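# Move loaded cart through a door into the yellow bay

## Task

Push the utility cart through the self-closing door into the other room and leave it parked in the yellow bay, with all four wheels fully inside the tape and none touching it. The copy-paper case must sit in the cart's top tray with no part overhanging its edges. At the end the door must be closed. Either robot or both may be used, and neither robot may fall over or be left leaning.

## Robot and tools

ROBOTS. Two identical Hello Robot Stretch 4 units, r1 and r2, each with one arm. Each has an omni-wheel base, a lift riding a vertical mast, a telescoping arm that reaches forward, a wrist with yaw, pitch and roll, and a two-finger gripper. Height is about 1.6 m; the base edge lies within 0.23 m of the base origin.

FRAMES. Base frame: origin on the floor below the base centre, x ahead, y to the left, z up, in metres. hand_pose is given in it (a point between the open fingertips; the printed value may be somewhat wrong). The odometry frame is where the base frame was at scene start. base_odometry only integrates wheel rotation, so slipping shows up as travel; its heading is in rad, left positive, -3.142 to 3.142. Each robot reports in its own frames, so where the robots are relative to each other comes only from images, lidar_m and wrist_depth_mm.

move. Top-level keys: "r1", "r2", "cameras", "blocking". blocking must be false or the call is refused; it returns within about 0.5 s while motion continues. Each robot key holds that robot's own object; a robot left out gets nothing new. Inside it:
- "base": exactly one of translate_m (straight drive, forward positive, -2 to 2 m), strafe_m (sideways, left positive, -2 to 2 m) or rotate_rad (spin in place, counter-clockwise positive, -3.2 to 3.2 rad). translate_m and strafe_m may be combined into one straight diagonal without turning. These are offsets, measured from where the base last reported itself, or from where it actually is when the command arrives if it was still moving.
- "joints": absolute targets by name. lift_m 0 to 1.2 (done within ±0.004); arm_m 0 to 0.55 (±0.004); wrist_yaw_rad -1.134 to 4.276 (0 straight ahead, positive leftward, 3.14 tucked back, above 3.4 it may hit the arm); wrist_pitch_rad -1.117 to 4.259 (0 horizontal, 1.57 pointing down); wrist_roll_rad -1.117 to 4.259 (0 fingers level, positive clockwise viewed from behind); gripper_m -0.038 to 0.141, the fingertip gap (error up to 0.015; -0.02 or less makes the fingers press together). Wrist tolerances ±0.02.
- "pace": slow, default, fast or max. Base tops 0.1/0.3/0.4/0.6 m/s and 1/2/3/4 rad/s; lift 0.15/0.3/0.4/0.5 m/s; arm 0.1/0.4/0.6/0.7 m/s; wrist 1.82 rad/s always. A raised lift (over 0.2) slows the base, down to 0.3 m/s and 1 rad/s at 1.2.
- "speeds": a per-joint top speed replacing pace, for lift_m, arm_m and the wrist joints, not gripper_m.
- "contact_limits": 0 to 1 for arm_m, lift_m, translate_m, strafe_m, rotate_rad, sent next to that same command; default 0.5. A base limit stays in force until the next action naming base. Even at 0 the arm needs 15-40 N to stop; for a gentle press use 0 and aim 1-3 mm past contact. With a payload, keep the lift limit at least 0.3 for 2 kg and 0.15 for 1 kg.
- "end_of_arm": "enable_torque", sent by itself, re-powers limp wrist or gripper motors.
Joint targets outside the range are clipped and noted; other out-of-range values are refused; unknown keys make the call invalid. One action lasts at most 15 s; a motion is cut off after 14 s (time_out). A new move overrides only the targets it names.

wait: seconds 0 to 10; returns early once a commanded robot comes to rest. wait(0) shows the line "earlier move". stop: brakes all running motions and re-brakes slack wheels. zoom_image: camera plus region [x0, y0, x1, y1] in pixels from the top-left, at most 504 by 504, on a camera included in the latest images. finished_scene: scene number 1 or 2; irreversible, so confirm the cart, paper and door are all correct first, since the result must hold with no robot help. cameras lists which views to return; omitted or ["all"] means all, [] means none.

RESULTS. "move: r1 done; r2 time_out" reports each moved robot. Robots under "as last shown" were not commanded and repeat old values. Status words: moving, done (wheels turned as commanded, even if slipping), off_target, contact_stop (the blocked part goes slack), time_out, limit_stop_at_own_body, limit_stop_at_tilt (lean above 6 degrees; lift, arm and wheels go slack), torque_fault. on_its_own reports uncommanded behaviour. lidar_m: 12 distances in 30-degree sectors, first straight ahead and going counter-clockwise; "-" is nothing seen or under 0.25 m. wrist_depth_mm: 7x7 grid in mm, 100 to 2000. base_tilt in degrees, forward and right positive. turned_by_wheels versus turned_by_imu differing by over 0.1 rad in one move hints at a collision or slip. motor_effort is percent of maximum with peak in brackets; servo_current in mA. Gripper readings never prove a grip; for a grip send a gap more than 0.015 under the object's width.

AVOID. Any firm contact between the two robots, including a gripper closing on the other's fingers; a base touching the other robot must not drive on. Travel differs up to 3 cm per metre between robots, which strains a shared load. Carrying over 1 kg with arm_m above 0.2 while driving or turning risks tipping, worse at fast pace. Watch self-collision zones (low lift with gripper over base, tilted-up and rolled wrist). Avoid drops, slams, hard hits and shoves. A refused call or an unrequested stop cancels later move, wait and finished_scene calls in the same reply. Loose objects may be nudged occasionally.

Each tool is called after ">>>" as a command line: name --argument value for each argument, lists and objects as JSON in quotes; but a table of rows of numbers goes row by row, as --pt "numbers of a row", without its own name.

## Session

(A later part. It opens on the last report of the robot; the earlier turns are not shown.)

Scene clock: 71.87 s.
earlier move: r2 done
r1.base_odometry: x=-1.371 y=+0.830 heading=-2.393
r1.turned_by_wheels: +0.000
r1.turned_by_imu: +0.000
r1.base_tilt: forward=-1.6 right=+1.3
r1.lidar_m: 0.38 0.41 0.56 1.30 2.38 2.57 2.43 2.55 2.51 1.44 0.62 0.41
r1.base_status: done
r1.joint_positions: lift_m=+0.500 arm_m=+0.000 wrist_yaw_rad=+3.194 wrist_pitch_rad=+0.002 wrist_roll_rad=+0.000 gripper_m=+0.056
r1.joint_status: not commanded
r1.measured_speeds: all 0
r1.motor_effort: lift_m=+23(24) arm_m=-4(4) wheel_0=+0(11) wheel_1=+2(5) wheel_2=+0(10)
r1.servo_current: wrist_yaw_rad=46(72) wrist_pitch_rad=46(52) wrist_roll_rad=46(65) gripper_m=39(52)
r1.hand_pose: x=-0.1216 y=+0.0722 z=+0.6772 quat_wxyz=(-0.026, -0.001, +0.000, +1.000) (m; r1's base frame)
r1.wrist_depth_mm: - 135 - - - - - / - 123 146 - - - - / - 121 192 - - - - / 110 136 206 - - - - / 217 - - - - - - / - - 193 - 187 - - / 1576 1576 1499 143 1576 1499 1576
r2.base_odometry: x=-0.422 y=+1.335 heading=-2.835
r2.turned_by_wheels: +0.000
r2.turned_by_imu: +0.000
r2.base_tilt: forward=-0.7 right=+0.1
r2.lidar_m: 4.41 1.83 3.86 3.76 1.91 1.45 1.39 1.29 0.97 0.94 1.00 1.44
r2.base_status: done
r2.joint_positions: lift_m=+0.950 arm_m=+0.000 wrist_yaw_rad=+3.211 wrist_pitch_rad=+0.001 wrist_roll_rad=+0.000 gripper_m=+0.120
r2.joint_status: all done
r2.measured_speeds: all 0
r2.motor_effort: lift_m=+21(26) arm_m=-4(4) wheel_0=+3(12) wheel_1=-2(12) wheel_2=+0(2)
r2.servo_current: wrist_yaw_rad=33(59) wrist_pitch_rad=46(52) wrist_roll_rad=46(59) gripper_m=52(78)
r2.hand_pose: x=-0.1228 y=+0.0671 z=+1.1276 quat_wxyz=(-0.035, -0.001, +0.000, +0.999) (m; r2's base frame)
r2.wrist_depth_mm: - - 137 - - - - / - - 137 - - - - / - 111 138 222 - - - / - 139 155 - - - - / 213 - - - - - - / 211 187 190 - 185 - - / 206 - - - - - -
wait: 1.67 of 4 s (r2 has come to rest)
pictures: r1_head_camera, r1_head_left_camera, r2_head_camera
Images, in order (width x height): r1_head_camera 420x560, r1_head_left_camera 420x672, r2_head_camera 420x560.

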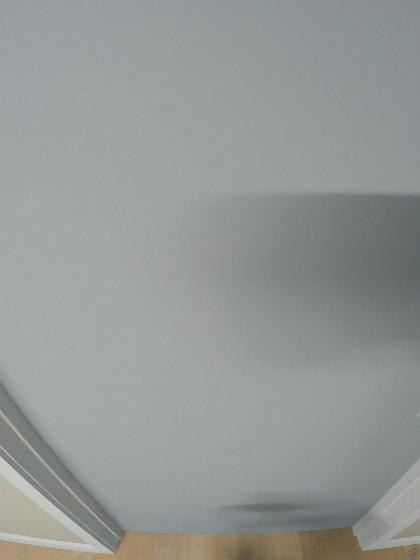

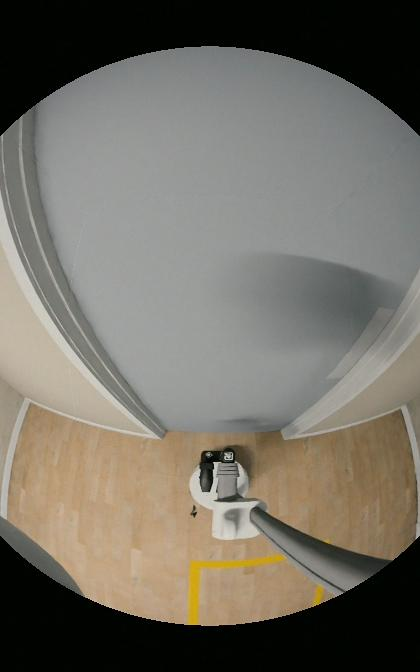

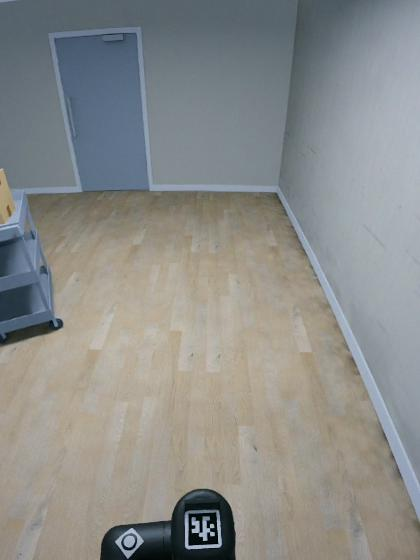

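>>> move --r1 '{"base":{"translate_m":0.75,"strafe_m":-0.1},"contact_limits":{"translate_m":0.9},"pace":"slow"}' --r2 '{"base":{"translate_m":2.0}}' --blocking false --cameras '[]'

>>> wait --seconds 7.2 --cameras '[]'

>>> move --r2 '{"base":{"translate_m":1.5}}' --blocking false --cameras '[]'

>>> wait --seconds 6 --cameras '["r1_head_camera","r1_head_left_camera","r2_head_camera","r2_head_left_camera"]'

Scene clock: 80.47 s.
move: r1 moving; r2 moving
r1.base_odometry: x=-1.381 y=+0.822 heading=-2.393
r1.turned_by_wheels: +0.000
r1.turned_by_imu: +0.000
r1.base_tilt: forward=-1.6 right=+1.3
r1.lidar_m: 0.38 0.40 0.54 1.25 2.41 2.60 2.45 2.60 2.50 1.35 0.60 0.43
r1.base_status: translate_m moving; strafe_m moving
r1.joint_positions: lift_m=+0.500 arm_m=+0.000 wrist_yaw_rad=+3.194 wrist_pitch_rad=+0.002 wrist_roll_rad=+0.000 gripper_m=+0.056
r1.joint_status: not commanded
r1.measured_speeds: translate_m=+0.048 strafe_m=-0.006 rotate_rad=-0.002 lift_m=+0.000 arm_m=+0.000 wrist_yaw_rad=+0.000 wrist_pitch_rad=+0.000 wrist_roll_rad=+0.000
r1.motor_effort: lift_m=+23(23) arm_m=-4(4) wheel_0=+5(7) wheel_1=+4(6) wheel_2=-5(7)
r1.servo_current: wrist_yaw_rad=52(59) wrist_pitch_rad=46(46) wrist_roll_rad=65(72) gripper_m=46(46)
r1.contact_limits: translate_m 0.9
r1.hand_pose: x=-0.1216 y=+0.0722 z=+0.6772 quat_wxyz=(-0.026, -0.001, +0.000, +1.000) (m; r1's base frame)
r1.wrist_depth_mm: - 135 - - - - - / - 123 146 - - - - / - 121 191 - - - - / 111 136 207 - - - - / 216 - - - - - - / - - 194 - 188 - - / 1576 1618 1537 143 1537 1430 1537
r2.base_odometry: x=-0.452 y=+1.325 heading=-2.835
r2.turned_by_wheels: +0.000
r2.turned_by_imu: +0.001
r2.base_tilt: forward=-0.7 right=+0.1
r2.lidar_m: 4.38 1.82 1.94 3.77 1.96 1.49 1.41 1.31 0.96 0.94 0.95 1.43
r2.base_status: translate_m moving
r2.joint_positions: lift_m=+0.950 arm_m=+0.000 wrist_yaw_rad=+3.211 wrist_pitch_rad=+0.001 wrist_roll_rad=+0.000 gripper_m=+0.120
r2.joint_status: not commanded
r2.measured_speeds: translate_m=+0.121 strafe_m=-0.001 rotate_rad=+0.003 lift_m=+0.000 arm_m=+0.000 wrist_yaw_rad=+0.000 wrist_pitch_rad=+0.000 wrist_roll_rad=+0.000
r2.motor_effort: lift_m=+21(21) arm_m=-4(4) wheel_0=+7(9) wheel_1=+7(8) wheel_2=-11(13)
r2.servo_current: wrist_yaw_rad=46(59) wrist_pitch_rad=46(46) wrist_roll_rad=39(59) gripper_m=46(52)
r2.hand_pose: x=-0.1228 y=+0.0671 z=+1.1276 quat_wxyz=(-0.035, -0.001, +0.000, +0.999) (m; r2's base frame)
r2.wrist_depth_mm: - - 136 - - - - / - - 137 - - - - / - 111 138 221 - - - / - 139 155 - - - - / 213 - - - - - - / 211 186 190 - 185 - - / 206 - - - - - -
pictures: none
No camera images: "cameras" was empty.

Scene clock: 87.67 s.
earlier move: r1 moving; r2 moving
r1.base_odometry: x=-1.958 y=+0.414 heading=-2.393
r1.turned_by_wheels: +0.000
r1.turned_by_imu: +0.289
r1.base_tilt: forward=-1.6 right=+1.3
r1.lidar_m: 0.25 - 0.25 0.25 0.49 3.09 3.09 3.00 0.59 2.45 2.84 0.34
r1.base_status: translate_m moving; strafe_m moving
r1.joint_positions: lift_m=+0.500 arm_m=-0.001 wrist_yaw_rad=+3.206 wrist_pitch_rad=+0.002 wrist_roll_rad=+0.000 gripper_m=+0.056
r1.joint_status: not commanded
r1.measured_speeds: translate_m=+0.087 strafe_m=-0.012 rotate_rad=+0.006 lift_m=+0.000 arm_m=+0.000 wrist_yaw_rad=+0.000 wrist_pitch_rad=+0.000 wrist_roll_rad=+0.000
r1.motor_effort: lift_m=+21(23) arm_m=+10(10) wheel_0=+6(29) wheel_1=+17(21) wheel_2=-15(25)
r1.servo_current: wrist_yaw_rad=72(98) wrist_pitch_rad=39(52) wrist_roll_rad=46(72) gripper_m=33(52)
r1.contact_limits: translate_m 0.9
r1.hand_pose: x=-0.1230 y=+0.0687 z=+0.6774 quat_wxyz=(-0.032, -0.001, +0.000, +0.999) (m; r1's base frame)
r1.wrist_depth_mm: - - 131 - - - - / - - 131 - - - - / - 113 131 - - - - / - 132 177 - - - - / 196 - - - - - - / 213 - 195 - 188 - - / 212 1430 1499 143 1618 1499 1618
r2.base_odometry: x=-2.326 y=+0.732 heading=-2.835
r2.turned_by_wheels: +0.000
r2.turned_by_imu: +0.003
r2.base_tilt: forward=-0.6 right=+0.1
r2.lidar_m: 2.41 2.09 3.71 1.06 1.02 3.49 3.40 1.44 1.10 1.02 1.14 1.64
r2.base_status: translate_m moving
r2.joint_positions: lift_m=+0.950 arm_m=+0.000 wrist_yaw_rad=+3.211 wrist_pitch_rad=+0.001 wrist_roll_rad=+0.000 gripper_m=+0.120
r2.joint_status: not commanded
r2.measured_speeds: translate_m=+0.046 strafe_m=+0.000 rotate_rad=-0.001 lift_m=+0.000 arm_m=+0.000 wrist_yaw_rad=+0.000 wrist_pitch_rad=+0.000 wrist_roll_rad=+0.000
r2.motor_effort: lift_m=+21(21) arm_m=-4(4) wheel_0=+2(11) wheel_1=+4(8) wheel_2=-3(14)
r2.servo_current: wrist_yaw_rad=46(65) wrist_pitch_rad=33(52) wrist_roll_rad=39(65) gripper_m=52(59)
r2.hand_pose: x=-0.1228 y=+0.0671 z=+1.1276 quat_wxyz=(-0.035, -0.001, +0.000, +0.999) (m; r2's base frame)
r2.wrist_depth_mm: - - 137 - - - - / - 107 138 - - - - / - 113 138 - - - - / - 140 178 - - - - / 215 - - - - - - / 212 186 201 - 199 - - / 211 - - - - - -
wait: 7.20 s; no rest
pictures: none
No camera images: "cameras" was empty.

Scene clock: 88.17 s.
earlier move: r1 moving; r2 done
move: r2 moving
r1.base_odometry: x=-1.983 y=+0.396 heading=-2.393
r1.turned_by_wheels: +0.000
r1.turned_by_imu: +0.007
r1.base_tilt: forward=-1.6 right=+1.3
r1.lidar_m: 0.25 0.25 0.25 0.25 0.48 3.14 3.12 0.69 0.61 2.46 2.93 0.37
r1.base_status: translate_m moving; strafe_m moving
r1.joint_positions: lift_m=+0.500 arm_m=+0.000 wrist_yaw_rad=+3.206 wrist_pitch_rad=+0.002 wrist_roll_rad=+0.000 gripper_m=+0.056
r1.joint_status: not commanded
r1.measured_speeds: translate_m=+0.041 strafe_m=-0.002 rotate_rad=-0.007 lift_m=+0.000 arm_m=+0.001 wrist_yaw_rad=+0.000 wrist_pitch_rad=+0.000 wrist_roll_rad=+0.000
r1.motor_effort: lift_m=+21(21) arm_m=+9(10) wheel_0=+7(10) wheel_1=+14(17) wheel_2=-13(17)
r1.servo_current: wrist_yaw_rad=72(91) wrist_pitch_rad=39(46) wrist_roll_rad=59(65) gripper_m=39(46)
r1.contact_limits: translate_m 0.9
r1.hand_pose: x=-0.1230 y=+0.0687 z=+0.6774 quat_wxyz=(-0.032, -0.001, +0.000, +0.999) (m; r1's base frame)
r1.wrist_depth_mm: - 131 131 - - - - / - - 132 - - - - / - 113 132 - - - - / - 133 183 - - - - / 200 - - - - - - / 207 - 193 - 187 - - / 213 1537 1576 143 1576 1499 1618
r2.base_odometry: x=-2.376 y=+0.716 heading=-2.834
r2.turned_by_wheels: +0.000
r2.turned_by_imu: +0.000
r2.base_tilt: forward=-0.7 right=+0.1
r2.lidar_m: 2.39 2.00 3.61 1.08 1.04 3.50 3.50 1.46 1.10 1.05 1.14 1.61
r2.base_status: translate_m moving
r2.joint_positions: lift_m=+0.950 arm_m=+0.000 wrist_yaw_rad=+3.211 wrist_pitch_rad=+0.001 wrist_roll_rad=+0.000 gripper_m=+0.120
r2.joint_status: not commanded
r2.measured_speeds: translate_m=+0.163 strafe_m=-0.001 rotate_rad=+0.002 lift_m=+0.000 arm_m=+0.000 wrist_yaw_rad=+0.000 wrist_pitch_rad=+0.000 wrist_roll_rad=+0.000
r2.motor_effort: lift_m=+21(21) arm_m=-4(4) wheel_0=+10(12) wheel_1=+7(8) wheel_2=-13(14)
r2.servo_current: wrist_yaw_rad=46(46) wrist_pitch_rad=39(39) wrist_roll_rad=46(65) gripper_m=59(59)
r2.hand_pose: x=-0.1228 y=+0.0671 z=+1.1276 quat_wxyz=(-0.035, -0.001, +0.000, +0.999) (m; r2's base frame)
r2.wrist_depth_mm: - - 136 - - - - / - - 137 - - - - / - 111 138 290 - - - / - 139 172 - - - - / 213 - - - - - - / 211 186 201 - 199 - - / 206 - - - - - -
pictures: none
No camera images: "cameras" was empty.

Scene clock: 88.80 s.
earlier move: r1 done; r2 moving
r1.base_odometry: x=-1.988 y=+0.393 heading=-2.392
r1.turned_by_wheels: +0.000
r1.turned_by_imu: +0.000
r1.base_tilt: forward=-1.6 right=+1.3
r1.lidar_m: 0.25 0.26 0.25 0.25 0.46 3.12 3.11 0.65 0.61 2.46 2.89 0.37
r1.base_status: done
r1.joint_positions: lift_m=+0.500 arm_m=+0.000 wrist_yaw_rad=+3.204 wrist_pitch_rad=+0.002 wrist_roll_rad=+0.000 gripper_m=+0.056
r1.joint_status: not commanded
r1.measured_speeds: all 0
r1.motor_effort: lift_m=+21(21) arm_m=+7(10) wheel_0=+8(10) wheel_1=+15(17) wheel_2=-12(17)
r1.servo_current: wrist_yaw_rad=78(91) wrist_pitch_rad=46(46) wrist_roll_rad=52(65) gripper_m=33(52)
r1.contact_limits: translate_m 0.9
r1.hand_pose: x=-0.1227 y=+0.0692 z=+0.6774 quat_wxyz=(-0.031, -0.001, +0.000, +1.000) (m; r1's base frame)
r1.wrist_depth_mm: - - 132 - - - - / - - 132 - - - - / - 114 133 - - - - / - 133 172 - - - - / 201 - - - - - - / 209 - 193 - 188 - - / 214 1537 1499 143 1618 1499 1618
r2.base_odometry: x=-2.524 y=+0.669 heading=-2.834
r2.turned_by_wheels: +0.000
r2.turned_by_imu: +0.000
r2.base_tilt: forward=-0.6 right=+0.1
r2.lidar_m: 2.22 1.86 3.39 1.13 1.09 3.70 3.64 1.44 1.11 1.06 1.14 1.64
r2.base_status: translate_m moving
r2.joint_positions: lift_m=+0.950 arm_m=+0.000 wrist_yaw_rad=+3.211 wrist_pitch_rad=+0.001 wrist_roll_rad=+0.000 gripper_m=+0.120
r2.joint_status: not commanded
r2.measured_speeds: translate_m=+0.300 strafe_m=+0.001 rotate_rad=+0.002 lift_m=+0.000 arm_m=+0.000 wrist_yaw_rad=+0.000 wrist_pitch_rad=+0.000 wrist_roll_rad=+0.000
r2.motor_effort: lift_m=+21(21) arm_m=-4(4) wheel_0=+8(12) wheel_1=+6(9) wheel_2=-9(14)
r2.servo_current: wrist_yaw_rad=59(59) wrist_pitch_rad=33(46) wrist_roll_rad=59(65) gripper_m=52(59)
r2.hand_pose: x=-0.1228 y=+0.0671 z=+1.1276 quat_wxyz=(-0.035, -0.001, +0.000, +0.999) (m; r2's base frame)
r2.wrist_depth_mm: - - 136 - - - - / - - 137 - - - - / - 111 138 290 - - - / - 139 172 - - - - / 213 - - - - - - / 211 186 200 - 199 - - / 206 - - - - - -
wait: 0.63 of 6 s (r1 has come to rest)
pictures: r1_head_camera, r1_head_left_camera, r2_head_camera, r2_head_left_camera
Images, in order (width x height): r1_head_camera 420x560, r1_head_left_camera 420x672, r2_head_camera 420x560, r2_head_left_camera 420x672.

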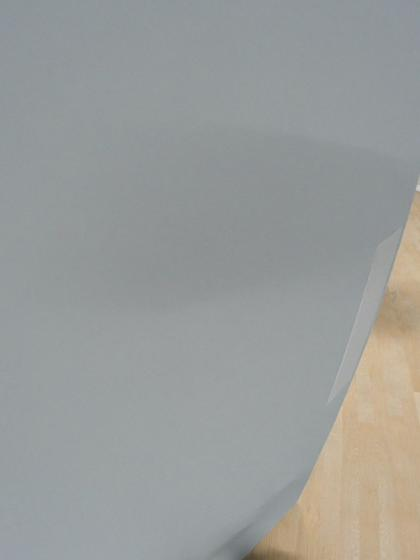

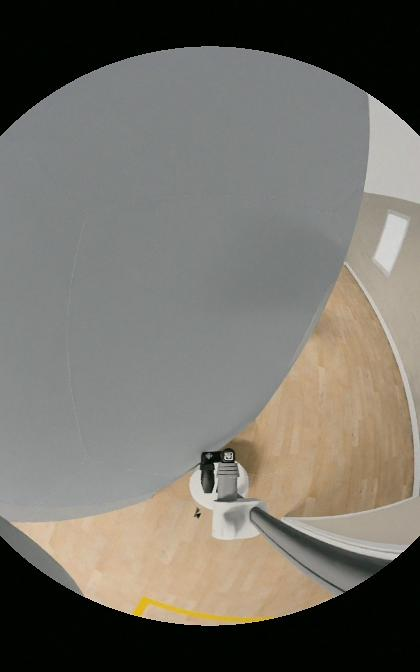

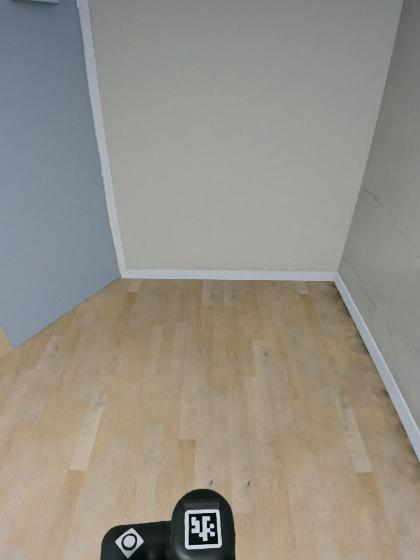

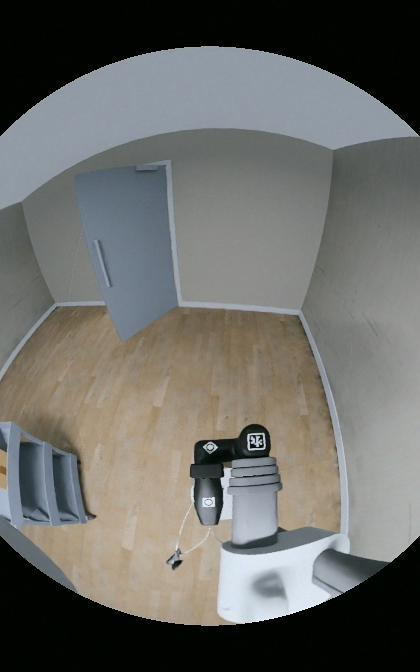

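>>> move --r1 '{"base":{"translate_m":0.4},"contact_limits":{"translate_m":0.9},"pace":"slow"}' --blocking false --cameras '[]'

>>> wait --seconds 2.5 --cameras '[]'

>>> wait --seconds 4 --cameras '["r1_head_camera","r1_head_left_camera","r2_head_camera","r2_head_left_camera"]'

Scene clock: 96.60 s.
earlier move: r2 done
move: r1 moving
r1.base_odometry: x=-1.997 y=+0.385 heading=-2.391
r1.turned_by_wheels: +0.001
r1.turned_by_imu: +0.001
r1.base_tilt: forward=-1.6 right=+1.3
r1.lidar_m: 0.25 0.25 0.25 0.25 0.47 3.13 3.14 0.70 0.64 2.46 2.90 0.38
r1.base_status: translate_m moving
r1.joint_positions: lift_m=+0.500 arm_m=+0.000 wrist_yaw_rad=+3.197 wrist_pitch_rad=+0.002 wrist_roll_rad=+0.000 gripper_m=+0.056
r1.joint_status: not commanded
r1.measured_speeds: translate_m=+0.049 strafe_m=+0.000 rotate_rad=-0.003 lift_m=+0.000 arm_m=+0.000 wrist_yaw_rad=-0.012 wrist_pitch_rad=+0.000 wrist_roll_rad=+0.000
r1.motor_effort: lift_m=+21(21) arm_m=+5(7) wheel_0=+14(14) wheel_1=+23(23) wheel_2=-17(17)
r1.servo_current: wrist_yaw_rad=59(78) wrist_pitch_rad=52(52) wrist_roll_rad=52(52) gripper_m=39(46)
r1.contact_limits: translate_m 0.9
r1.hand_pose: x=-0.1220 y=+0.0714 z=+0.6774 quat_wxyz=(-0.028, -0.001, +0.000, +1.000) (m; r1's base frame)
r1.wrist_depth_mm: - 133 133 - - - - / - 116 133 - - - - / - 114 138 - - - - / - 134 195 - - - - / 204 - - - - - - / 213 - 194 - 187 - - / 216 1537 1464 143 1618 1464 1661
r2.base_odometry: x=-3.756 y=+0.279 heading=-2.835
r2.turned_by_wheels: +0.000
r2.turned_by_imu: +0.003
r2.base_tilt: forward=-0.7 right=+0.0
r2.lidar_m: 0.93 1.00 1.09 1.14 1.91 1.80 3.68 1.55 1.20 1.15 1.22 0.96
r2.base_status: done
r2.joint_positions: lift_m=+0.950 arm_m=+0.000 wrist_yaw_rad=+3.211 wrist_pitch_rad=+0.001 wrist_roll_rad=+0.000 gripper_m=+0.120
r2.joint_status: not commanded
r2.measured_speeds: all 0
r2.motor_effort: lift_m=+21(21) arm_m=-4(4) wheel_0=+2(3) wheel_1=+3(3) wheel_2=-3(3)
r2.servo_current: wrist_yaw_rad=46(59) wrist_pitch_rad=33(46) wrist_roll_rad=46(46) gripper_m=59(59)
r2.hand_pose: x=-0.1228 y=+0.0671 z=+1.1276 quat_wxyz=(-0.035, -0.001, +0.000, +0.999) (m; r2's base frame)
r2.wrist_depth_mm: - - 137 - - - - / - 107 137 - - - - / - 110 138 - - - - / - 140 178 - - - - / 216 - - - - - 1983 / 213 189 200 - 200 - 1921 / 211 - - - - - -
pictures: none
No camera images: "cameras" was empty.

Scene clock: 99.10 s.
earlier move: r1 moving
r1.base_odometry: x=-2.171 y=+0.222 heading=-2.392
r1.turned_by_wheels: -0.001
r1.turned_by_imu: -0.001
r1.base_tilt: forward=-1.6 right=+1.3
r1.lidar_m: 0.30 0.25 - 0.25 0.30 3.36 3.38 0.77 0.96 2.53 2.96 1.85
r1.base_status: translate_m moving
r1.joint_positions: lift_m=+0.500 arm_m=+0.000 wrist_yaw_rad=+3.196 wrist_pitch_rad=+0.002 wrist_roll_rad=+0.000 gripper_m=+0.056
r1.joint_status: not commanded
r1.measured_speeds: translate_m=+0.100 strafe_m=+0.000 rotate_rad=-0.005 lift_m=+0.000 arm_m=+0.000 wrist_yaw_rad=+0.000 wrist_pitch_rad=+0.000 wrist_roll_rad=+0.000
r1.motor_effort: lift_m=+21(21) arm_m=+5(7) wheel_0=+6(15) wheel_1=+11(23) wheel_2=-10(17)
r1.servo_current: wrist_yaw_rad=46(78) wrist_pitch_rad=39(52) wrist_roll_rad=46(65) gripper_m=39(46)
r1.contact_limits: translate_m 0.9
r1.hand_pose: x=-0.1219 y=+0.0715 z=+0.6774 quat_wxyz=(-0.027, -0.001, +0.000, +1.000) (m; r1's base frame)
r1.wrist_depth_mm: - 133 133 - - - - / - 116 133 - - - - / - 114 138 - - - - / - 133 185 - - - - / 204 - - - - - - / 219 - 193 - 188 - - / 218 1576 1499 143 1464 1499 1618
r2.base_odometry: x=-3.756 y=+0.279 heading=-2.835
r2.turned_by_wheels: +0.000
r2.turned_by_imu: +0.000
r2.base_tilt: forward=-0.7 right=+0.1
r2.lidar_m: 0.91 0.98 0.89 0.86 1.94 1.79 3.71 1.55 1.19 1.15 1.23 0.94
r2.base_status: done
r2.joint_positions: lift_m=+0.950 arm_m=+0.000 wrist_yaw_rad=+3.211 wrist_pitch_rad=+0.001 wrist_roll_rad=+0.000 gripper_m=+0.120
r2.joint_status: not commanded
r2.measured_speeds: all 0
r2.motor_effort: lift_m=+21(21) arm_m=-4(4) wheel_0=+3(3) wheel_1=+3(3) wheel_2=-3(3)
r2.servo_current: wrist_yaw_rad=39(59) wrist_pitch_rad=39(46) wrist_roll_rad=52(59) gripper_m=46(59)
r2.hand_pose: x=-0.1228 y=+0.0671 z=+1.1276 quat_wxyz=(-0.035, -0.001, +0.000, +0.999) (m; r2's base frame)
r2.wrist_depth_mm: - - 137 - - - - / - 107 138 - - - - / - 110 138 - - - - / - 140 178 - - - - / 216 - - - - - 1921 / 213 189 200 - 199 - 1983 / 211 - - - - - -
wait: 2.50 s; no rest
pictures: none
No camera images: "cameras" was empty.

Scene clock: 101.37 s.
earlier move: r1 done
r1.base_odometry: x=-2.280 y=+0.120 heading=-2.392
r1.turned_by_wheels: +0.000
r1.turned_by_imu: +0.000
r1.base_tilt: forward=-1.6 right=+1.3
r1.lidar_m: 0.34 0.25 - 0.25 0.25 0.53 3.52 0.90 1.22 2.58 3.01 1.72
r1.base_status: done
r1.joint_positions: lift_m=+0.500 arm_m=+0.000 wrist_yaw_rad=+3.196 wrist_pitch_rad=+0.002 wrist_roll_rad=+0.000 gripper_m=+0.056
r1.joint_status: not commanded
r1.measured_speeds: all 0
r1.motor_effort: lift_m=+21(21) arm_m=+4(7) wheel_0=+3(15) wheel_1=+10(23) wheel_2=-5(17)
r1.servo_current: wrist_yaw_rad=52(78) wrist_pitch_rad=46(52) wrist_roll_rad=39(72) gripper_m=39(46)
r1.contact_limits: translate_m 0.9
r1.hand_pose: x=-0.1219 y=+0.0715 z=+0.6774 quat_wxyz=(-0.027, -0.001, +0.000, +1.000) (m; r1's base frame)
r1.wrist_depth_mm: - 133 133 - - - 554 / - 116 133 - - - - / - 114 138 - - - - / - 134 185 - - - - / 206 - - - - - - / 213 - 193 - 188 - 1921 / 216 931 1499 153 1618 1499 1464
r2.base_odometry: x=-3.756 y=+0.279 heading=-2.835
r2.turned_by_wheels: +0.000
r2.turned_by_imu: +0.000
r2.base_tilt: forward=-0.7 right=+0.0
r2.lidar_m: 0.91 0.99 0.79 0.75 1.92 1.78 3.70 1.57 1.19 1.14 1.25 0.96
r2.base_status: done
r2.joint_positions: lift_m=+0.950 arm_m=+0.000 wrist_yaw_rad=+3.211 wrist_pitch_rad=+0.001 wrist_roll_rad=+0.000 gripper_m=+0.120
r2.joint_status: not commanded
r2.measured_speeds: all 0
r2.motor_effort: lift_m=+21(21) arm_m=-4(4) wheel_0=+2(3) wheel_1=+3(3) wheel_2=-3(3)
r2.servo_current: wrist_yaw_rad=52(65) wrist_pitch_rad=33(52) wrist_roll_rad=39(59) gripper_m=46(59)
r2.hand_pose: x=-0.1228 y=+0.0671 z=+1.1276 quat_wxyz=(-0.035, -0.001, +0.000, +0.999) (m; r2's base frame)
r2.wrist_depth_mm: - - 137 - - - - / - 107 137 - - - - / - 110 138 - - - - / - 140 178 - - - - / 215 - - - - - 1983 / 212 189 200 - 199 - 1983 / 211 - - - - - -
wait: 2.27 of 4 s (r1 has come to rest)
pictures: r1_head_camera, r1_head_left_camera, r2_head_camera, r2_head_left_camera
Images, in order (width x height): r1_head_camera 420x560, r1_head_left_camera 420x672, r2_head_camera 420x560, r2_head_left_camera 420x672.

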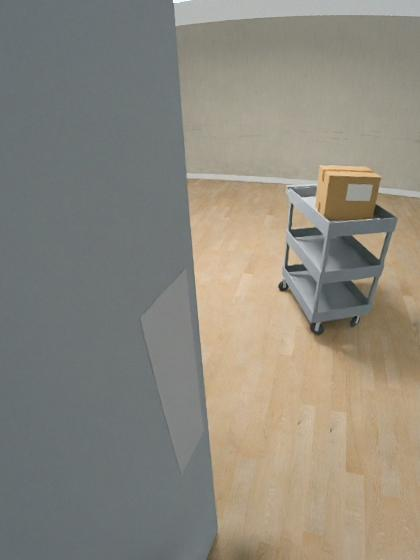

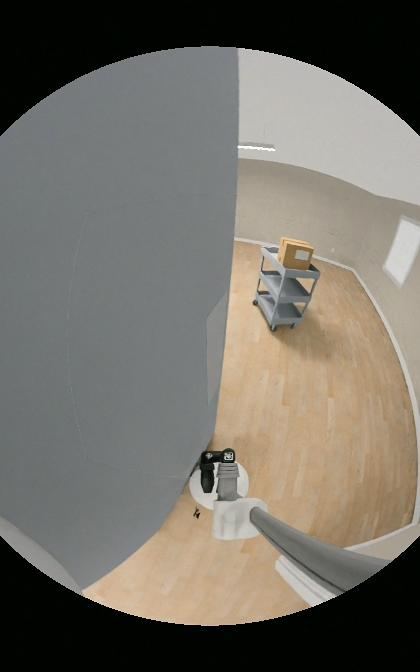

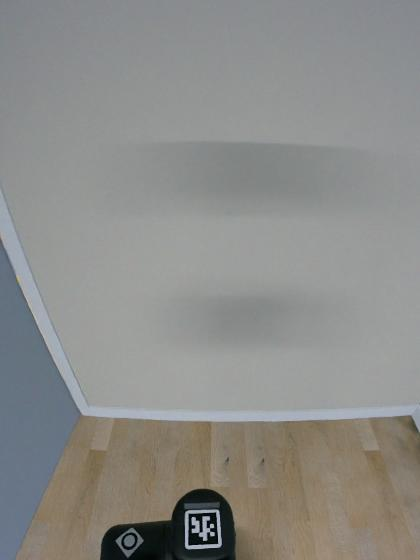

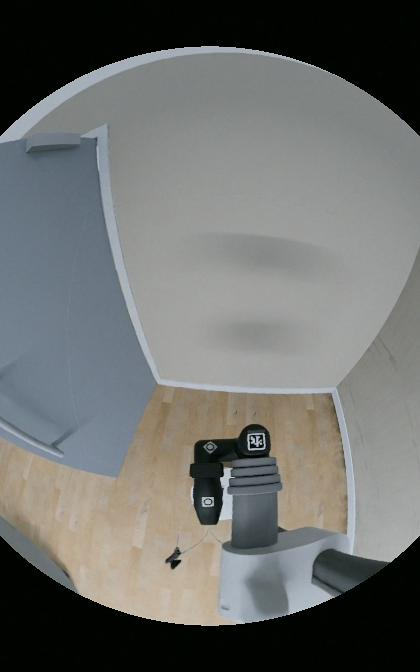

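>>> move --r1 '{"base":{"translate_m":0.22,"strafe_m":0.12},"contact_limits":{"translate_m":0.9},"pace":"slow"}' --r2 '{"base":{"strafe_m":-0.25}}' --blocking false --cameras '[]'

>>> wait --seconds 2.2 --cameras '[]'

>>> move --r2 '{"base":{"rotate_rad":1.57}}' --blocking false --cameras '[]'

>>> wait --seconds 4 --cameras '["r1_head_camera","r1_head_left_camera","r2_head_camera","r2_head_left_camera"]'

Scene clock: 110.97 s.
move: r1 moving; r2 moving
r1.base_odometry: x=-2.285 y=+0.107 heading=-2.391
r1.turned_by_wheels: +0.001
r1.turned_by_imu: +0.001
r1.base_tilt: forward=-1.6 right=+1.3
r1.lidar_m: 0.35 0.25 - 0.25 0.25 0.52 3.50 0.93 1.27 2.57 3.03 1.70
r1.base_status: translate_m moving; strafe_m moving
r1.joint_positions: lift_m=+0.500 arm_m=+0.000 wrist_yaw_rad=+3.196 wrist_pitch_rad=+0.002 wrist_roll_rad=+0.000 gripper_m=+0.056
r1.joint_status: not commanded
r1.measured_speeds: translate_m=+0.048 strafe_m=+0.026 rotate_rad=+0.001 lift_m=+0.000 arm_m=+0.000 wrist_yaw_rad=+0.000 wrist_pitch_rad=+0.000 wrist_roll_rad=+0.000
r1.motor_effort: lift_m=+21(21) arm_m=+5(5) wheel_0=+2(3) wheel_1=+15(15) wheel_2=-7(10)
r1.servo_current: wrist_yaw_rad=52(52) wrist_pitch_rad=39(46) wrist_roll_rad=52(59) gripper_m=39(46)
r1.contact_limits: translate_m 0.9
r1.hand_pose: x=-0.1219 y=+0.0715 z=+0.6774 quat_wxyz=(-0.027, -0.001, +0.000, +1.000) (m; r1's base frame)
r1.wrist_depth_mm: - 133 133 - - - - / - 116 133 - - - 521 / - 114 138 - - - 521 / - 134 185 - - - 539 / 205 - - - - - 539 / 213 - 193 - 187 - 544 / 216 931 1499 153 1576 1464 1430
r2.base_odometry: x=-3.766 y=+0.313 heading=-2.835
r2.turned_by_wheels: +0.000
r2.turned_by_imu: +0.000
r2.base_tilt: forward=-0.7 right=+0.1
r2.lidar_m: 0.93 0.99 0.84 0.78 1.92 1.81 - 1.50 1.16 1.11 1.20 0.98
r2.base_status: strafe_m moving
r2.joint_positions: lift_m=+0.950 arm_m=+0.000 wrist_yaw_rad=+3.211 wrist_pitch_rad=+0.001 wrist_roll_rad=+0.000 gripper_m=+0.120
r2.joint_status: not commanded
r2.measured_speeds: translate_m=+0.000 strafe_m=-0.140 rotate_rad=+0.002 lift_m=+0.000 arm_m=+0.000 wrist_yaw_rad=+0.000 wrist_pitch_rad=+0.000 wrist_roll_rad=+0.000
r2.motor_effort: lift_m=+21(21) arm_m=-4(4) wheel_0=+9(13) wheel_1=-9(12) wheel_2=+0(2)
r2.servo_current: wrist_yaw_rad=52(59) wrist_pitch_rad=46(46) wrist_roll_rad=39(52) gripper_m=46(59)
r2.hand_pose: x=-0.1228 y=+0.0671 z=+1.1276 quat_wxyz=(-0.035, -0.001, +0.000, +0.999) (m; r2's base frame)
r2.wrist_depth_mm: - - 137 - - - - / - 107 137 - - - - / - 110 138 - - - - / - 140 178 - - - - / 216 - - - - - 1921 / 213 189 200 - 199 - 1983 / 211 - - - - - -
pictures: none
No camera images: "cameras" was empty.

Scene clock: 112.60 s.
earlier move: r1 moving; r2 done
r1.base_odometry: x=-2.334 y=-0.041 heading=-2.391
r1.turned_by_wheels: +0.000
r1.turned_by_imu: +0.000
r1.base_tilt: forward=-1.6 right=+1.2
r1.lidar_m: 2.19 0.25 0.25 - 0.25 0.38 3.62 1.07 1.48 2.67 3.17 1.60
r1.base_status: translate_m moving; strafe_m moving
r1.joint_positions: lift_m=+0.500 arm_m=+0.000 wrist_yaw_rad=+3.196 wrist_pitch_rad=+0.002 wrist_roll_rad=+0.000 gripper_m=+0.056
r1.joint_status: not commanded
r1.measured_speeds: translate_m=+0.088 strafe_m=+0.048 rotate_rad=+0.001 lift_m=+0.000 arm_m=+0.000 wrist_yaw_rad=+0.000 wrist_pitch_rad=+0.000 wrist_roll_rad=+0.000
r1.motor_effort: lift_m=+21(21) arm_m=+4(5) wheel_0=+4(5) wheel_1=+13(15) wheel_2=-5(10)
r1.servo_current: wrist_yaw_rad=46(65) wrist_pitch_rad=46(52) wrist_roll_rad=52(65) gripper_m=46(52)
r1.contact_limits: translate_m 0.9
r1.hand_pose: x=-0.1219 y=+0.0715 z=+0.6774 quat_wxyz=(-0.027, -0.001, +0.000, +1.000) (m; r1's base frame)
r1.wrist_depth_mm: - 133 132 - - - 268 / - 116 132 - - - 296 / - 114 138 - - - 301 / - 134 185 - - - 278 / 204 - - - - - 279 / 212 - 193 - 187 521 281 / 217 1042 1499 153 1576 439 278
r2.base_odometry: x=-3.831 y=+0.517 heading=-2.835
r2.turned_by_wheels: +0.000
r2.turned_by_imu: +0.000
r2.base_tilt: forward=-0.6 right=+0.0
r2.lidar_m: 0.91 0.99 0.88 0.82 1.94 2.00 3.00 1.25 0.92 0.89 0.95 0.94
r2.base_status: done
r2.joint_positions: lift_m=+0.950 arm_m=+0.000 wrist_yaw_rad=+3.211 wrist_pitch_rad=+0.001 wrist_roll_rad=+0.000 gripper_m=+0.120
r2.joint_status: not commanded
r2.measured_speeds: all 0
r2.motor_effort: lift_m=+21(21) arm_m=-4(4) wheel_0=+1(14) wheel_1=-2(13) wheel_2=+0(2)
r2.servo_current: wrist_yaw_rad=46(65) wrist_pitch_rad=39(46) wrist_roll_rad=33(59) gripper_m=52(59)
r2.hand_pose: x=-0.1228 y=+0.0671 z=+1.1277 quat_wxyz=(-0.035, -0.001, +0.000, +0.999) (m; r2's base frame)
r2.wrist_depth_mm: - - 136 - - - - / - - 137 - - - - / - 111 138 290 - - - / - 139 172 - - - - / 213 - - - - - - / 211 187 198 - 199 - - / 206 - - - - - -
wait: 1.63 of 2.2 s (r2 has come to rest)
pictures: none
No camera images: "cameras" was empty.

Scene clock: 113.10 s.
earlier move: r1 moving
move: r2 moving
r1.base_odometry: x=-2.349 y=-0.087 heading=-2.391
r1.turned_by_wheels: +0.000
r1.turned_by_imu: +0.000
r1.base_tilt: forward=-1.6 right=+1.2
r1.lidar_m: 3.95 0.25 0.25 - 0.25 0.35 3.66 1.10 1.58 2.73 3.19 1.57
r1.base_status: translate_m moving; strafe_m moving
r1.joint_positions: lift_m=+0.500 arm_m=+0.000 wrist_yaw_rad=+3.196 wrist_pitch_rad=+0.002 wrist_roll_rad=+0.000 gripper_m=+0.056
r1.joint_status: not commanded
r1.measured_speeds: translate_m=+0.075 strafe_m=+0.041 rotate_rad=+0.000 lift_m=+0.000 arm_m=+0.000 wrist_yaw_rad=+0.000 wrist_pitch_rad=+0.000 wrist_roll_rad=+0.000
r1.motor_effort: lift_m=+21(21) arm_m=+4(5) wheel_0=+0(2) wheel_1=+9(13) wheel_2=-4(7)
r1.servo_current: wrist_yaw_rad=39(65) wrist_pitch_rad=39(52) wrist_roll_rad=72(72) gripper_m=46(46)
r1.contact_limits: translate_m 0.9
r1.hand_pose: x=-0.1219 y=+0.0715 z=+0.6774 quat_wxyz=(-0.027, -0.001, +0.000, +1.000) (m; r1's base frame)
r1.wrist_depth_mm: - 133 132 - - 459 262 / - 111 133 - - 466 247 / - 114 139 - - 418 249 / - 134 186 - - 424 250 / 205 - - - - 430 273 / 213 - 193 - 187 424 273 / 217 1098 1537 153 1576 334 272
r2.base_odometry: x=-3.831 y=+0.517 heading=-2.614
r2.turned_by_wheels: +0.221
r2.turned_by_imu: +0.214
r2.base_tilt: forward=-0.7 right=+0.1
r2.lidar_m: 0.91 1.06 0.76 0.80 1.96 4.91 1.81 1.06 0.90 0.89 1.07 0.91
r2.base_status: rotate_rad moving
r2.joint_positions: lift_m=+0.950 arm_m=+0.000 wrist_yaw_rad=+3.211 wrist_pitch_rad=+0.001 wrist_roll_rad=+0.000 gripper_m=+0.120
r2.joint_status: not commanded
r2.measured_speeds: translate_m=-0.001 strafe_m=-0.001 rotate_rad=+0.850 lift_m=+0.000 arm_m=+0.000 wrist_yaw_rad=+0.000 wrist_pitch_rad=+0.000 wrist_roll_rad=+0.000
r2.motor_effort: lift_m=+21(21) arm_m=-4(4) wheel_0=-11(11) wheel_1=-9(10) wheel_2=-12(12)
r2.servo_current: wrist_yaw_rad=39(59) wrist_pitch_rad=46(46) wrist_roll_rad=46(59) gripper_m=59(59)
r2.hand_pose: x=-0.1228 y=+0.0671 z=+1.1277 quat_wxyz=(-0.035, -0.001, +0.000, +0.999) (m; r2's base frame)
r2.wrist_depth_mm: - - 137 - - - - / - - 137 - - - - / - 109 138 - - - - / - 139 162 - - - - / 214 - - - - - - / 212 186 194 - 199 - - / 207 - - - - - -
pictures: none
No camera images: "cameras" was empty.

Scene clock: 114.13 s.
earlier move: r1 done; r2 moving
r1.base_odometry: x=-2.359 y=-0.117 heading=-2.391
r1.turned_by_wheels: +0.000
r1.turned_by_imu: +0.000
r1.base_tilt: forward=-1.6 right=+1.3
r1.lidar_m: 3.95 0.25 0.25 - 0.25 0.35 3.69 1.14 1.59 2.75 3.21 1.56
r1.base_status: done
r1.joint_positions: lift_m=+0.500 arm_m=+0.000 wrist_yaw_rad=+3.196 wrist_pitch_rad=+0.002 wrist_roll_rad=+0.000 gripper_m=+0.056
r1.joint_status: not commanded
r1.measured_speeds: all 0
r1.motor_effort: lift_m=+21(21) arm_m=+4(5) wheel_0=+0(2) wheel_1=+6(13) wheel_2=-3(7)
r1.servo_current: wrist_yaw_rad=46(65) wrist_pitch_rad=39(52) wrist_roll_rad=52(72) gripper_m=39(46)
r1.contact_limits: translate_m 0.9
r1.hand_pose: x=-0.1219 y=+0.0715 z=+0.6774 quat_wxyz=(-0.027, -0.001, +0.000, +1.000) (m; r1's base frame)
r1.wrist_depth_mm: - 133 133 - - 413 248 / - 112 132 - - 370 251 / - 114 139 - - 379 254 / - 134 186 - - 382 255 / 205 1229 - - - 384 255 / 213 - 193 - 187 387 257 / 217 1138 1537 153 1618 307 257
r2.base_odometry: x=-3.831 y=+0.517 heading=-1.377
r2.turned_by_wheels: +1.237
r2.turned_by_imu: +1.205
r2.base_tilt: forward=-0.7 right=+0.1
r2.lidar_m: 0.76 2.38 1.95 4.68 1.38 0.96 0.91 0.93 0.99 0.92 0.95 0.94
r2.base_status: rotate_rad moving
r2.joint_positions: lift_m=+0.950 arm_m=+0.000 wrist_yaw_rad=+3.211 wrist_pitch_rad=+0.001 wrist_roll_rad=+0.000 gripper_m=+0.120
r2.joint_status: not commanded
r2.measured_speeds: translate_m=+0.000 strafe_m=+0.000 rotate_rad=+0.657 lift_m=+0.000 arm_m=+0.000 wrist_yaw_rad=+0.000 wrist_pitch_rad=+0.000 wrist_roll_rad=+0.000
r2.motor_effort: lift_m=+20(21) arm_m=-4(4) wheel_0=-2(11) wheel_1=-3(10) wheel_2=-6(13)
r2.servo_current: wrist_yaw_rad=39(59) wrist_pitch_rad=46(46) wrist_roll_rad=33(59) gripper_m=59(59)
r2.hand_pose: x=-0.1228 y=+0.0671 z=+1.1277 quat_wxyz=(-0.035, -0.001, +0.000, +0.999) (m; r2's base frame)
r2.wrist_depth_mm: - - 137 - - - - / - 107 137 - - - - / - 111 138 236 - - - / - 140 165 - - - - / 216 - - - - - - / 213 186 190 - 185 - - / 210 - - - - - -
wait: 1.03 of 4 s (r1 has come to rest)
pictures: r1_head_camera, r1_head_left_camera, r2_head_camera, r2_head_left_camera
Images, in order (width x height): r1_head_camera 420x560, r1_head_left_camera 420x672, r2_head_camera 420x560, r2_head_left_camera 420x672.

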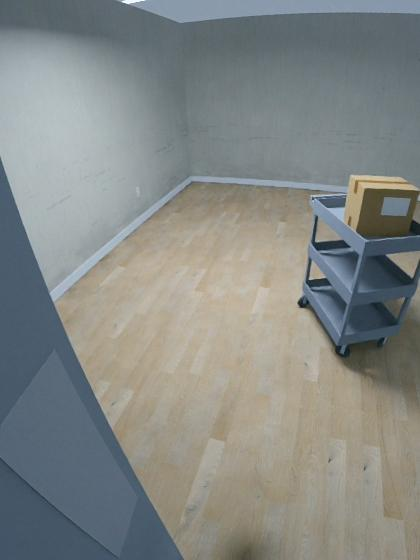

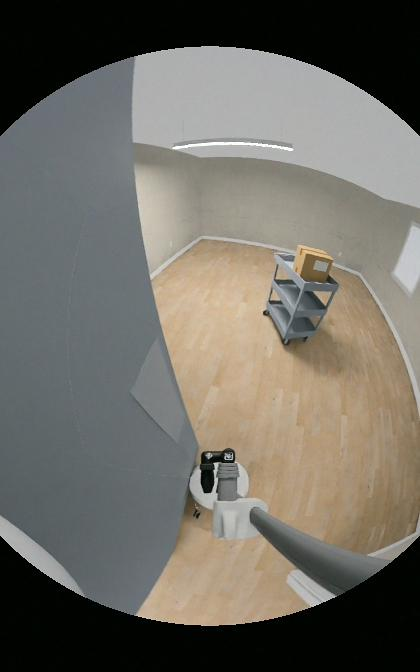

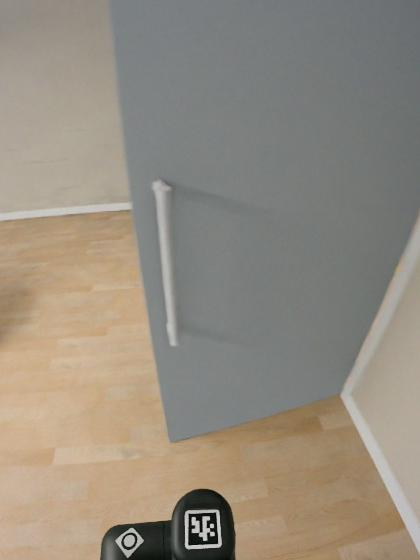

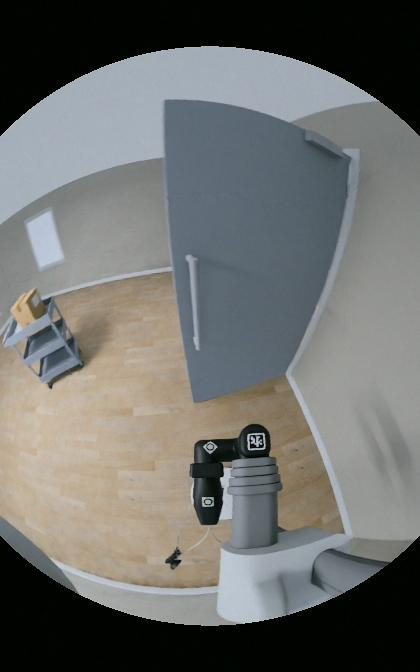

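>>> move --r2 '{"joints":{"wrist_yaw_rad":0,"arm_m":0.0}}' --blocking false --cameras '[]'

>>> wait --seconds 3 --cameras '["r2_wrist_camera","r2_head_camera"]'

Scene clock: 122.30 s.
earlier move: r2 done
move: r2 moving
r1: as last shown
r1.lidar_m: 3.89 0.25 0.25 - 0.25 0.35 3.70 1.14 1.61 2.75 3.22 1.55
r1.motor_effort: lift_m=+21(21) arm_m=+4(5) wheel_0=-1(1) wheel_1=+7(7) wheel_2=-3(3)
r1.servo_current: wrist_yaw_rad=46(59) wrist_pitch_rad=39(52) wrist_roll_rad=52(52) gripper_m=39(46)
r1.contact_limits: translate_m 0.9
r1.wrist_depth_mm: - 132 132 - - 410 247 / - 112 133 - - 373 250 / - 114 139 - - 375 253 / - 134 186 - - 379 256 / 206 1205 - - - 384 257 / 213 - 193 - 187 384 258 / 217 1138 1537 153 1618 310 257
r2.base_odometry: x=-3.831 y=+0.517 heading=-1.266
r2.turned_by_wheels: +0.111
r2.turned_by_imu: +0.109
r2.base_tilt: forward=-0.7 right=+0.0
r2.lidar_m: 0.76 1.96 1.99 3.03 1.24 0.94 0.89 0.94 0.94 0.92 0.99 0.88
r2.base_status: done
r2.joint_positions: lift_m=+0.950 arm_m=+0.000 wrist_yaw_rad=+2.650 wrist_pitch_rad=+0.001 wrist_roll_rad=+0.000 gripper_m=+0.120
r2.joint_status: arm_m moving; wrist_yaw_rad moving
r2.measured_speeds: translate_m=+0.000 strafe_m=+0.000 rotate_rad=+0.000 lift_m=+0.000 arm_m=+0.000 wrist_yaw_rad=-1.736 wrist_pitch_rad=+0.000 wrist_roll_rad=+0.000
r2.motor_effort: lift_m=+20(20) arm_m=-3(10) wheel_0=-4(4) wheel_1=-1(2) wheel_2=-6(6)
r2.servo_current: wrist_yaw_rad=124(150) wrist_pitch_rad=46(46) wrist_roll_rad=46(59) gripper_m=59(59)
r2.hand_pose: x=-0.0419 y=+0.2133 z=+1.1277 quat_wxyz=(+0.244, -0.001, +0.000, +0.970) (m; r2's base frame)
r2.wrist_depth_mm: - - - - - - - / 192 - - - - - - / 216 - - - - - - / 229 - - - - - - / - - - - - - - / - 186 189 - 185 - - / - - - - - - -
pictures: none
No camera images: "cameras" was empty.

Scene clock: 124.23 s.
earlier move: r2 done
r1.base_odometry: x=-2.359 y=-0.117 heading=-2.391
r1.turned_by_wheels: +0.000
r1.turned_by_imu: +0.000
r1.base_tilt: forward=-1.6 right=+1.3
r1.lidar_m: 3.92 0.25 0.25 - 0.25 0.32 3.69 1.13 1.61 2.74 3.25 1.56
r1.base_status: not commanded
r1.joint_positions: lift_m=+0.500 arm_m=+0.000 wrist_yaw_rad=+3.196 wrist_pitch_rad=+0.002 wrist_roll_rad=+0.000 gripper_m=+0.056
r1.joint_status: not commanded
r1.measured_speeds: all 0
r1.motor_effort: lift_m=+21(21) arm_m=+4(5) wheel_0=+0(1) wheel_1=+6(7) wheel_2=-3(3)
r1.servo_current: wrist_yaw_rad=59(72) wrist_pitch_rad=46(52) wrist_roll_rad=59(65) gripper_m=46(46)
r1.contact_limits: translate_m 0.9
r1.hand_pose: x=-0.1219 y=+0.0715 z=+0.6774 quat_wxyz=(-0.027, -0.001, +0.000, +1.000) (m; r1's base frame)
r1.wrist_depth_mm: - 133 133 - - 407 247 / - 112 132 - - 373 249 / - 114 138 - - 377 253 / - 134 186 - - 382 256 / 205 1229 - - - 387 258 / 213 - 193 - 188 384 257 / 216 1118 1537 153 1576 309 257
r2.base_odometry: x=-3.831 y=+0.517 heading=-1.266
r2.turned_by_wheels: +0.000
r2.turned_by_imu: +0.000
r2.base_tilt: forward=-0.7 right=+0.1
r2.lidar_m: 0.75 1.97 1.99 3.02 1.26 0.94 0.90 0.98 0.90 0.91 0.98 0.88
r2.base_status: done
r2.joint_positions: lift_m=+0.950 arm_m=+0.000 wrist_yaw_rad=+0.003 wrist_pitch_rad=+0.001 wrist_roll_rad=+0.000 gripper_m=+0.120
r2.joint_status: all done
r2.measured_speeds: all 0
r2.motor_effort: lift_m=+20(20) arm_m=-4(10) wheel_0=-3(4) wheel_1=-2(2) wheel_2=-5(6)
r2.servo_current: wrist_yaw_rad=39(150) wrist_pitch_rad=46(46) wrist_roll_rad=52(65) gripper_m=46(59)
r2.hand_pose: x=+0.4596 y=-0.0866 z=+1.1277 quat_wxyz=(+1.000, +0.000, +0.001, +0.001) (m; r2's base frame)
r2.wrist_depth_mm: - - - - - - - / - - - - - - - / - - - 517 - - - / - - - 530 - - - / - - - 530 - - - / - - 198 162 185 - - / - - - - - - -
wait: 1.93 of 3 s (r2 has come to rest)
pictures: r2_head_camera, r2_wrist_camera
Images, in order (width x height): r2_head_camera 420x560, r2_wrist_camera 616x392.

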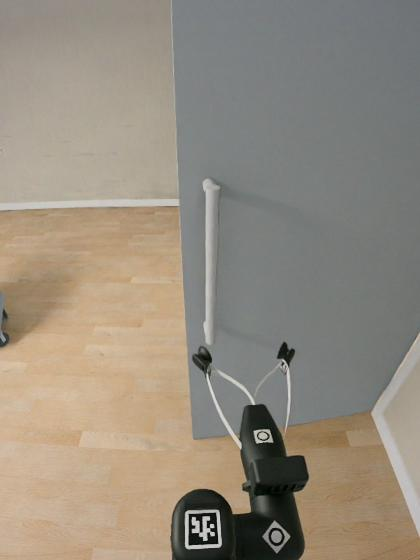

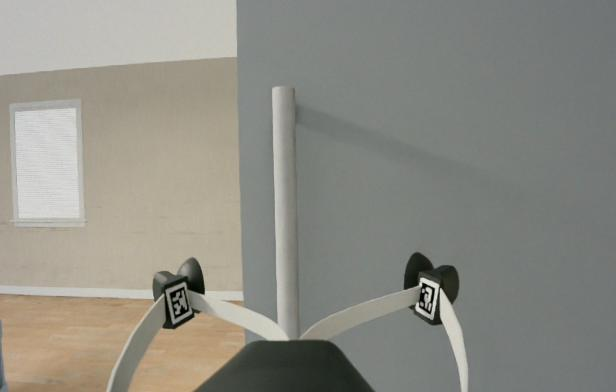

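>>> move --r2 '{"base":{"strafe_m":0.024},"joints":{"arm_m":0.2},"contact_limits":{"arm_m":0.1}}' --blocking false --cameras '[]'

>>> wait --seconds 3 --cameras '["r2_wrist_camera"]'

Scene clock: 129.93 s.
move: r2 moving
r1: as last shown
r1.lidar_m: 3.91 0.25 0.25 - 0.25 0.35 3.68 1.15 1.60 2.76 3.25 1.55
r1.motor_effort: lift_m=+21(21) arm_m=+5(5) wheel_0=+0(1) wheel_1=+6(7) wheel_2=-3(3)
r1.servo_current: wrist_yaw_rad=52(65) wrist_pitch_rad=33(52) wrist_roll_rad=52(72) gripper_m=39(46)
r1.contact_limits: translate_m 0.9
r1.wrist_depth_mm: - 133 133 - - 410 248 / - 112 133 - - 370 250 / - 114 139 - - 379 254 / - 134 185 - - 382 256 / 204 1255 - - - 384 257 / 214 - 194 - 187 384 257 / 218 1138 1499 154 1618 310 256
r2.base_odometry: x=-3.809 y=+0.524 heading=-1.266
r2.turned_by_wheels: +0.000
r2.turned_by_imu: +0.001
r2.base_tilt: forward=-0.7 right=+0.0
r2.lidar_m: 0.76 1.94 2.01 3.02 1.25 0.92 0.90 0.97 0.96 0.93 1.01 0.89
r2.base_status: strafe_m moving
r2.joint_positions: lift_m=+0.950 arm_m=+0.051 wrist_yaw_rad=+0.003 wrist_pitch_rad=+0.001 wrist_roll_rad=+0.000 gripper_m=+0.120
r2.joint_status: arm_m moving
r2.measured_speeds: translate_m=+0.000 strafe_m=+0.023 rotate_rad=-0.001 lift_m=+0.000 arm_m=+0.195 wrist_yaw_rad=+0.000 wrist_pitch_rad=+0.000 wrist_roll_rad=+0.000
r2.motor_effort: lift_m=+20(20) arm_m=+8(15) wheel_0=-2(12) wheel_1=+1(11) wheel_2=+0(5)
r2.servo_current: wrist_yaw_rad=39(59) wrist_pitch_rad=46(46) wrist_roll_rad=39(59) gripper_m=52(59)
r2.contact_limits: arm_m 0.1
r2.hand_pose: x=+0.5101 y=-0.0867 z=+1.1277 quat_wxyz=(+1.000, +0.000, +0.001, +0.001) (m; r2's base frame)
r2.wrist_depth_mm: - - - - - - - / - - - - - - - / - - - 477 - - - / - - - 477 - - - / - - - 480 - - - / - - 201 480 185 - - / - - - - - - -
pictures: none
No camera images: "cameras" was empty.

Scene clock: 131.13 s.
earlier move: r2 done
r1.base_odometry: x=-2.359 y=-0.117 heading=-2.391
r1.turned_by_wheels: +0.000
r1.turned_by_imu: +0.000
r1.base_tilt: forward=-1.6 right=+1.3
r1.lidar_m: 3.89 0.25 0.25 - 0.25 0.34 3.70 1.12 1.62 2.76 3.24 1.56
r1.base_status: not commanded
r1.joint_positions: lift_m=+0.500 arm_m=+0.000 wrist_yaw_rad=+3.196 wrist_pitch_rad=+0.002 wrist_roll_rad=+0.000 gripper_m=+0.056
r1.joint_status: not commanded
r1.measured_speeds: all 0
r1.motor_effort: lift_m=+21(21) arm_m=+5(5) wheel_0=+0(1) wheel_1=+6(7) wheel_2=-3(3)
r1.servo_current: wrist_yaw_rad=59(65) wrist_pitch_rad=52(52) wrist_roll_rad=46(72) gripper_m=46(46)
r1.contact_limits: translate_m 0.9
r1.hand_pose: x=-0.1219 y=+0.0715 z=+0.6774 quat_wxyz=(-0.027, -0.001, +0.000, +1.000) (m; r1's base frame)
r1.wrist_depth_mm: - 132 132 - - 407 247 / - 111 132 - - 373 250 / - 114 139 - - 379 254 / - 134 186 - - 382 255 / 205 1229 - - - 387 257 / 213 - 194 - 188 389 256 / 218 1160 1537 153 1537 309 257
r2.base_odometry: x=-3.808 y=+0.524 heading=-1.266
r2.turned_by_wheels: +0.000
r2.turned_by_imu: +0.000
r2.base_tilt: forward=-0.7 right=+0.1
r2.lidar_m: 0.72 1.94 2.00 3.05 1.27 0.92 0.90 0.95 0.96 0.92 0.99 0.87
r2.base_status: done
r2.joint_positions: lift_m=+0.950 arm_m=+0.200 wrist_yaw_rad=+0.003 wrist_pitch_rad=+0.001 wrist_roll_rad=+0.000 gripper_m=+0.120
r2.joint_status: all done
r2.measured_speeds: all 0
r2.motor_effort: lift_m=+20(20) arm_m=+7(15) wheel_0=-1(12) wheel_1=+0(11) wheel_2=+0(5)
r2.servo_current: wrist_yaw_rad=52(59) wrist_pitch_rad=39(46) wrist_roll_rad=46(59) gripper_m=52(59)
r2.contact_limits: arm_m 0.1
r2.hand_pose: x=+0.6593 y=-0.0867 z=+1.1277 quat_wxyz=(+1.000, +0.000, +0.001, +0.001) (m; r2's base frame)
r2.wrist_depth_mm: - - 394 394 399 410 - / - - 397 399 402 404 - / - - - 402 404 - - / - - - 402 407 - - / - - 402 404 - - - / - - 217 329 185 - - / - - - - - - -
wait: 1.20 of 3 s (r2 has come to rest)
pictures: r2_wrist_camera
Images, in order (width x height): r2_wrist_camera 616x392.

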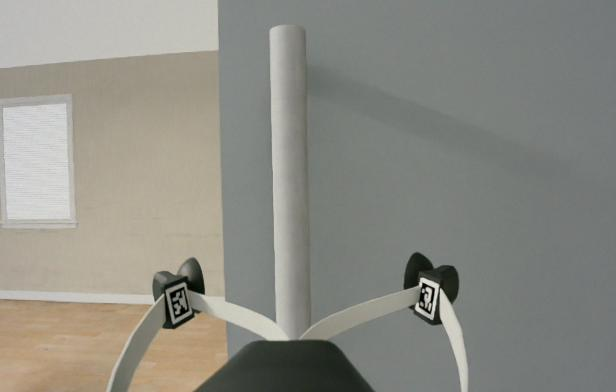

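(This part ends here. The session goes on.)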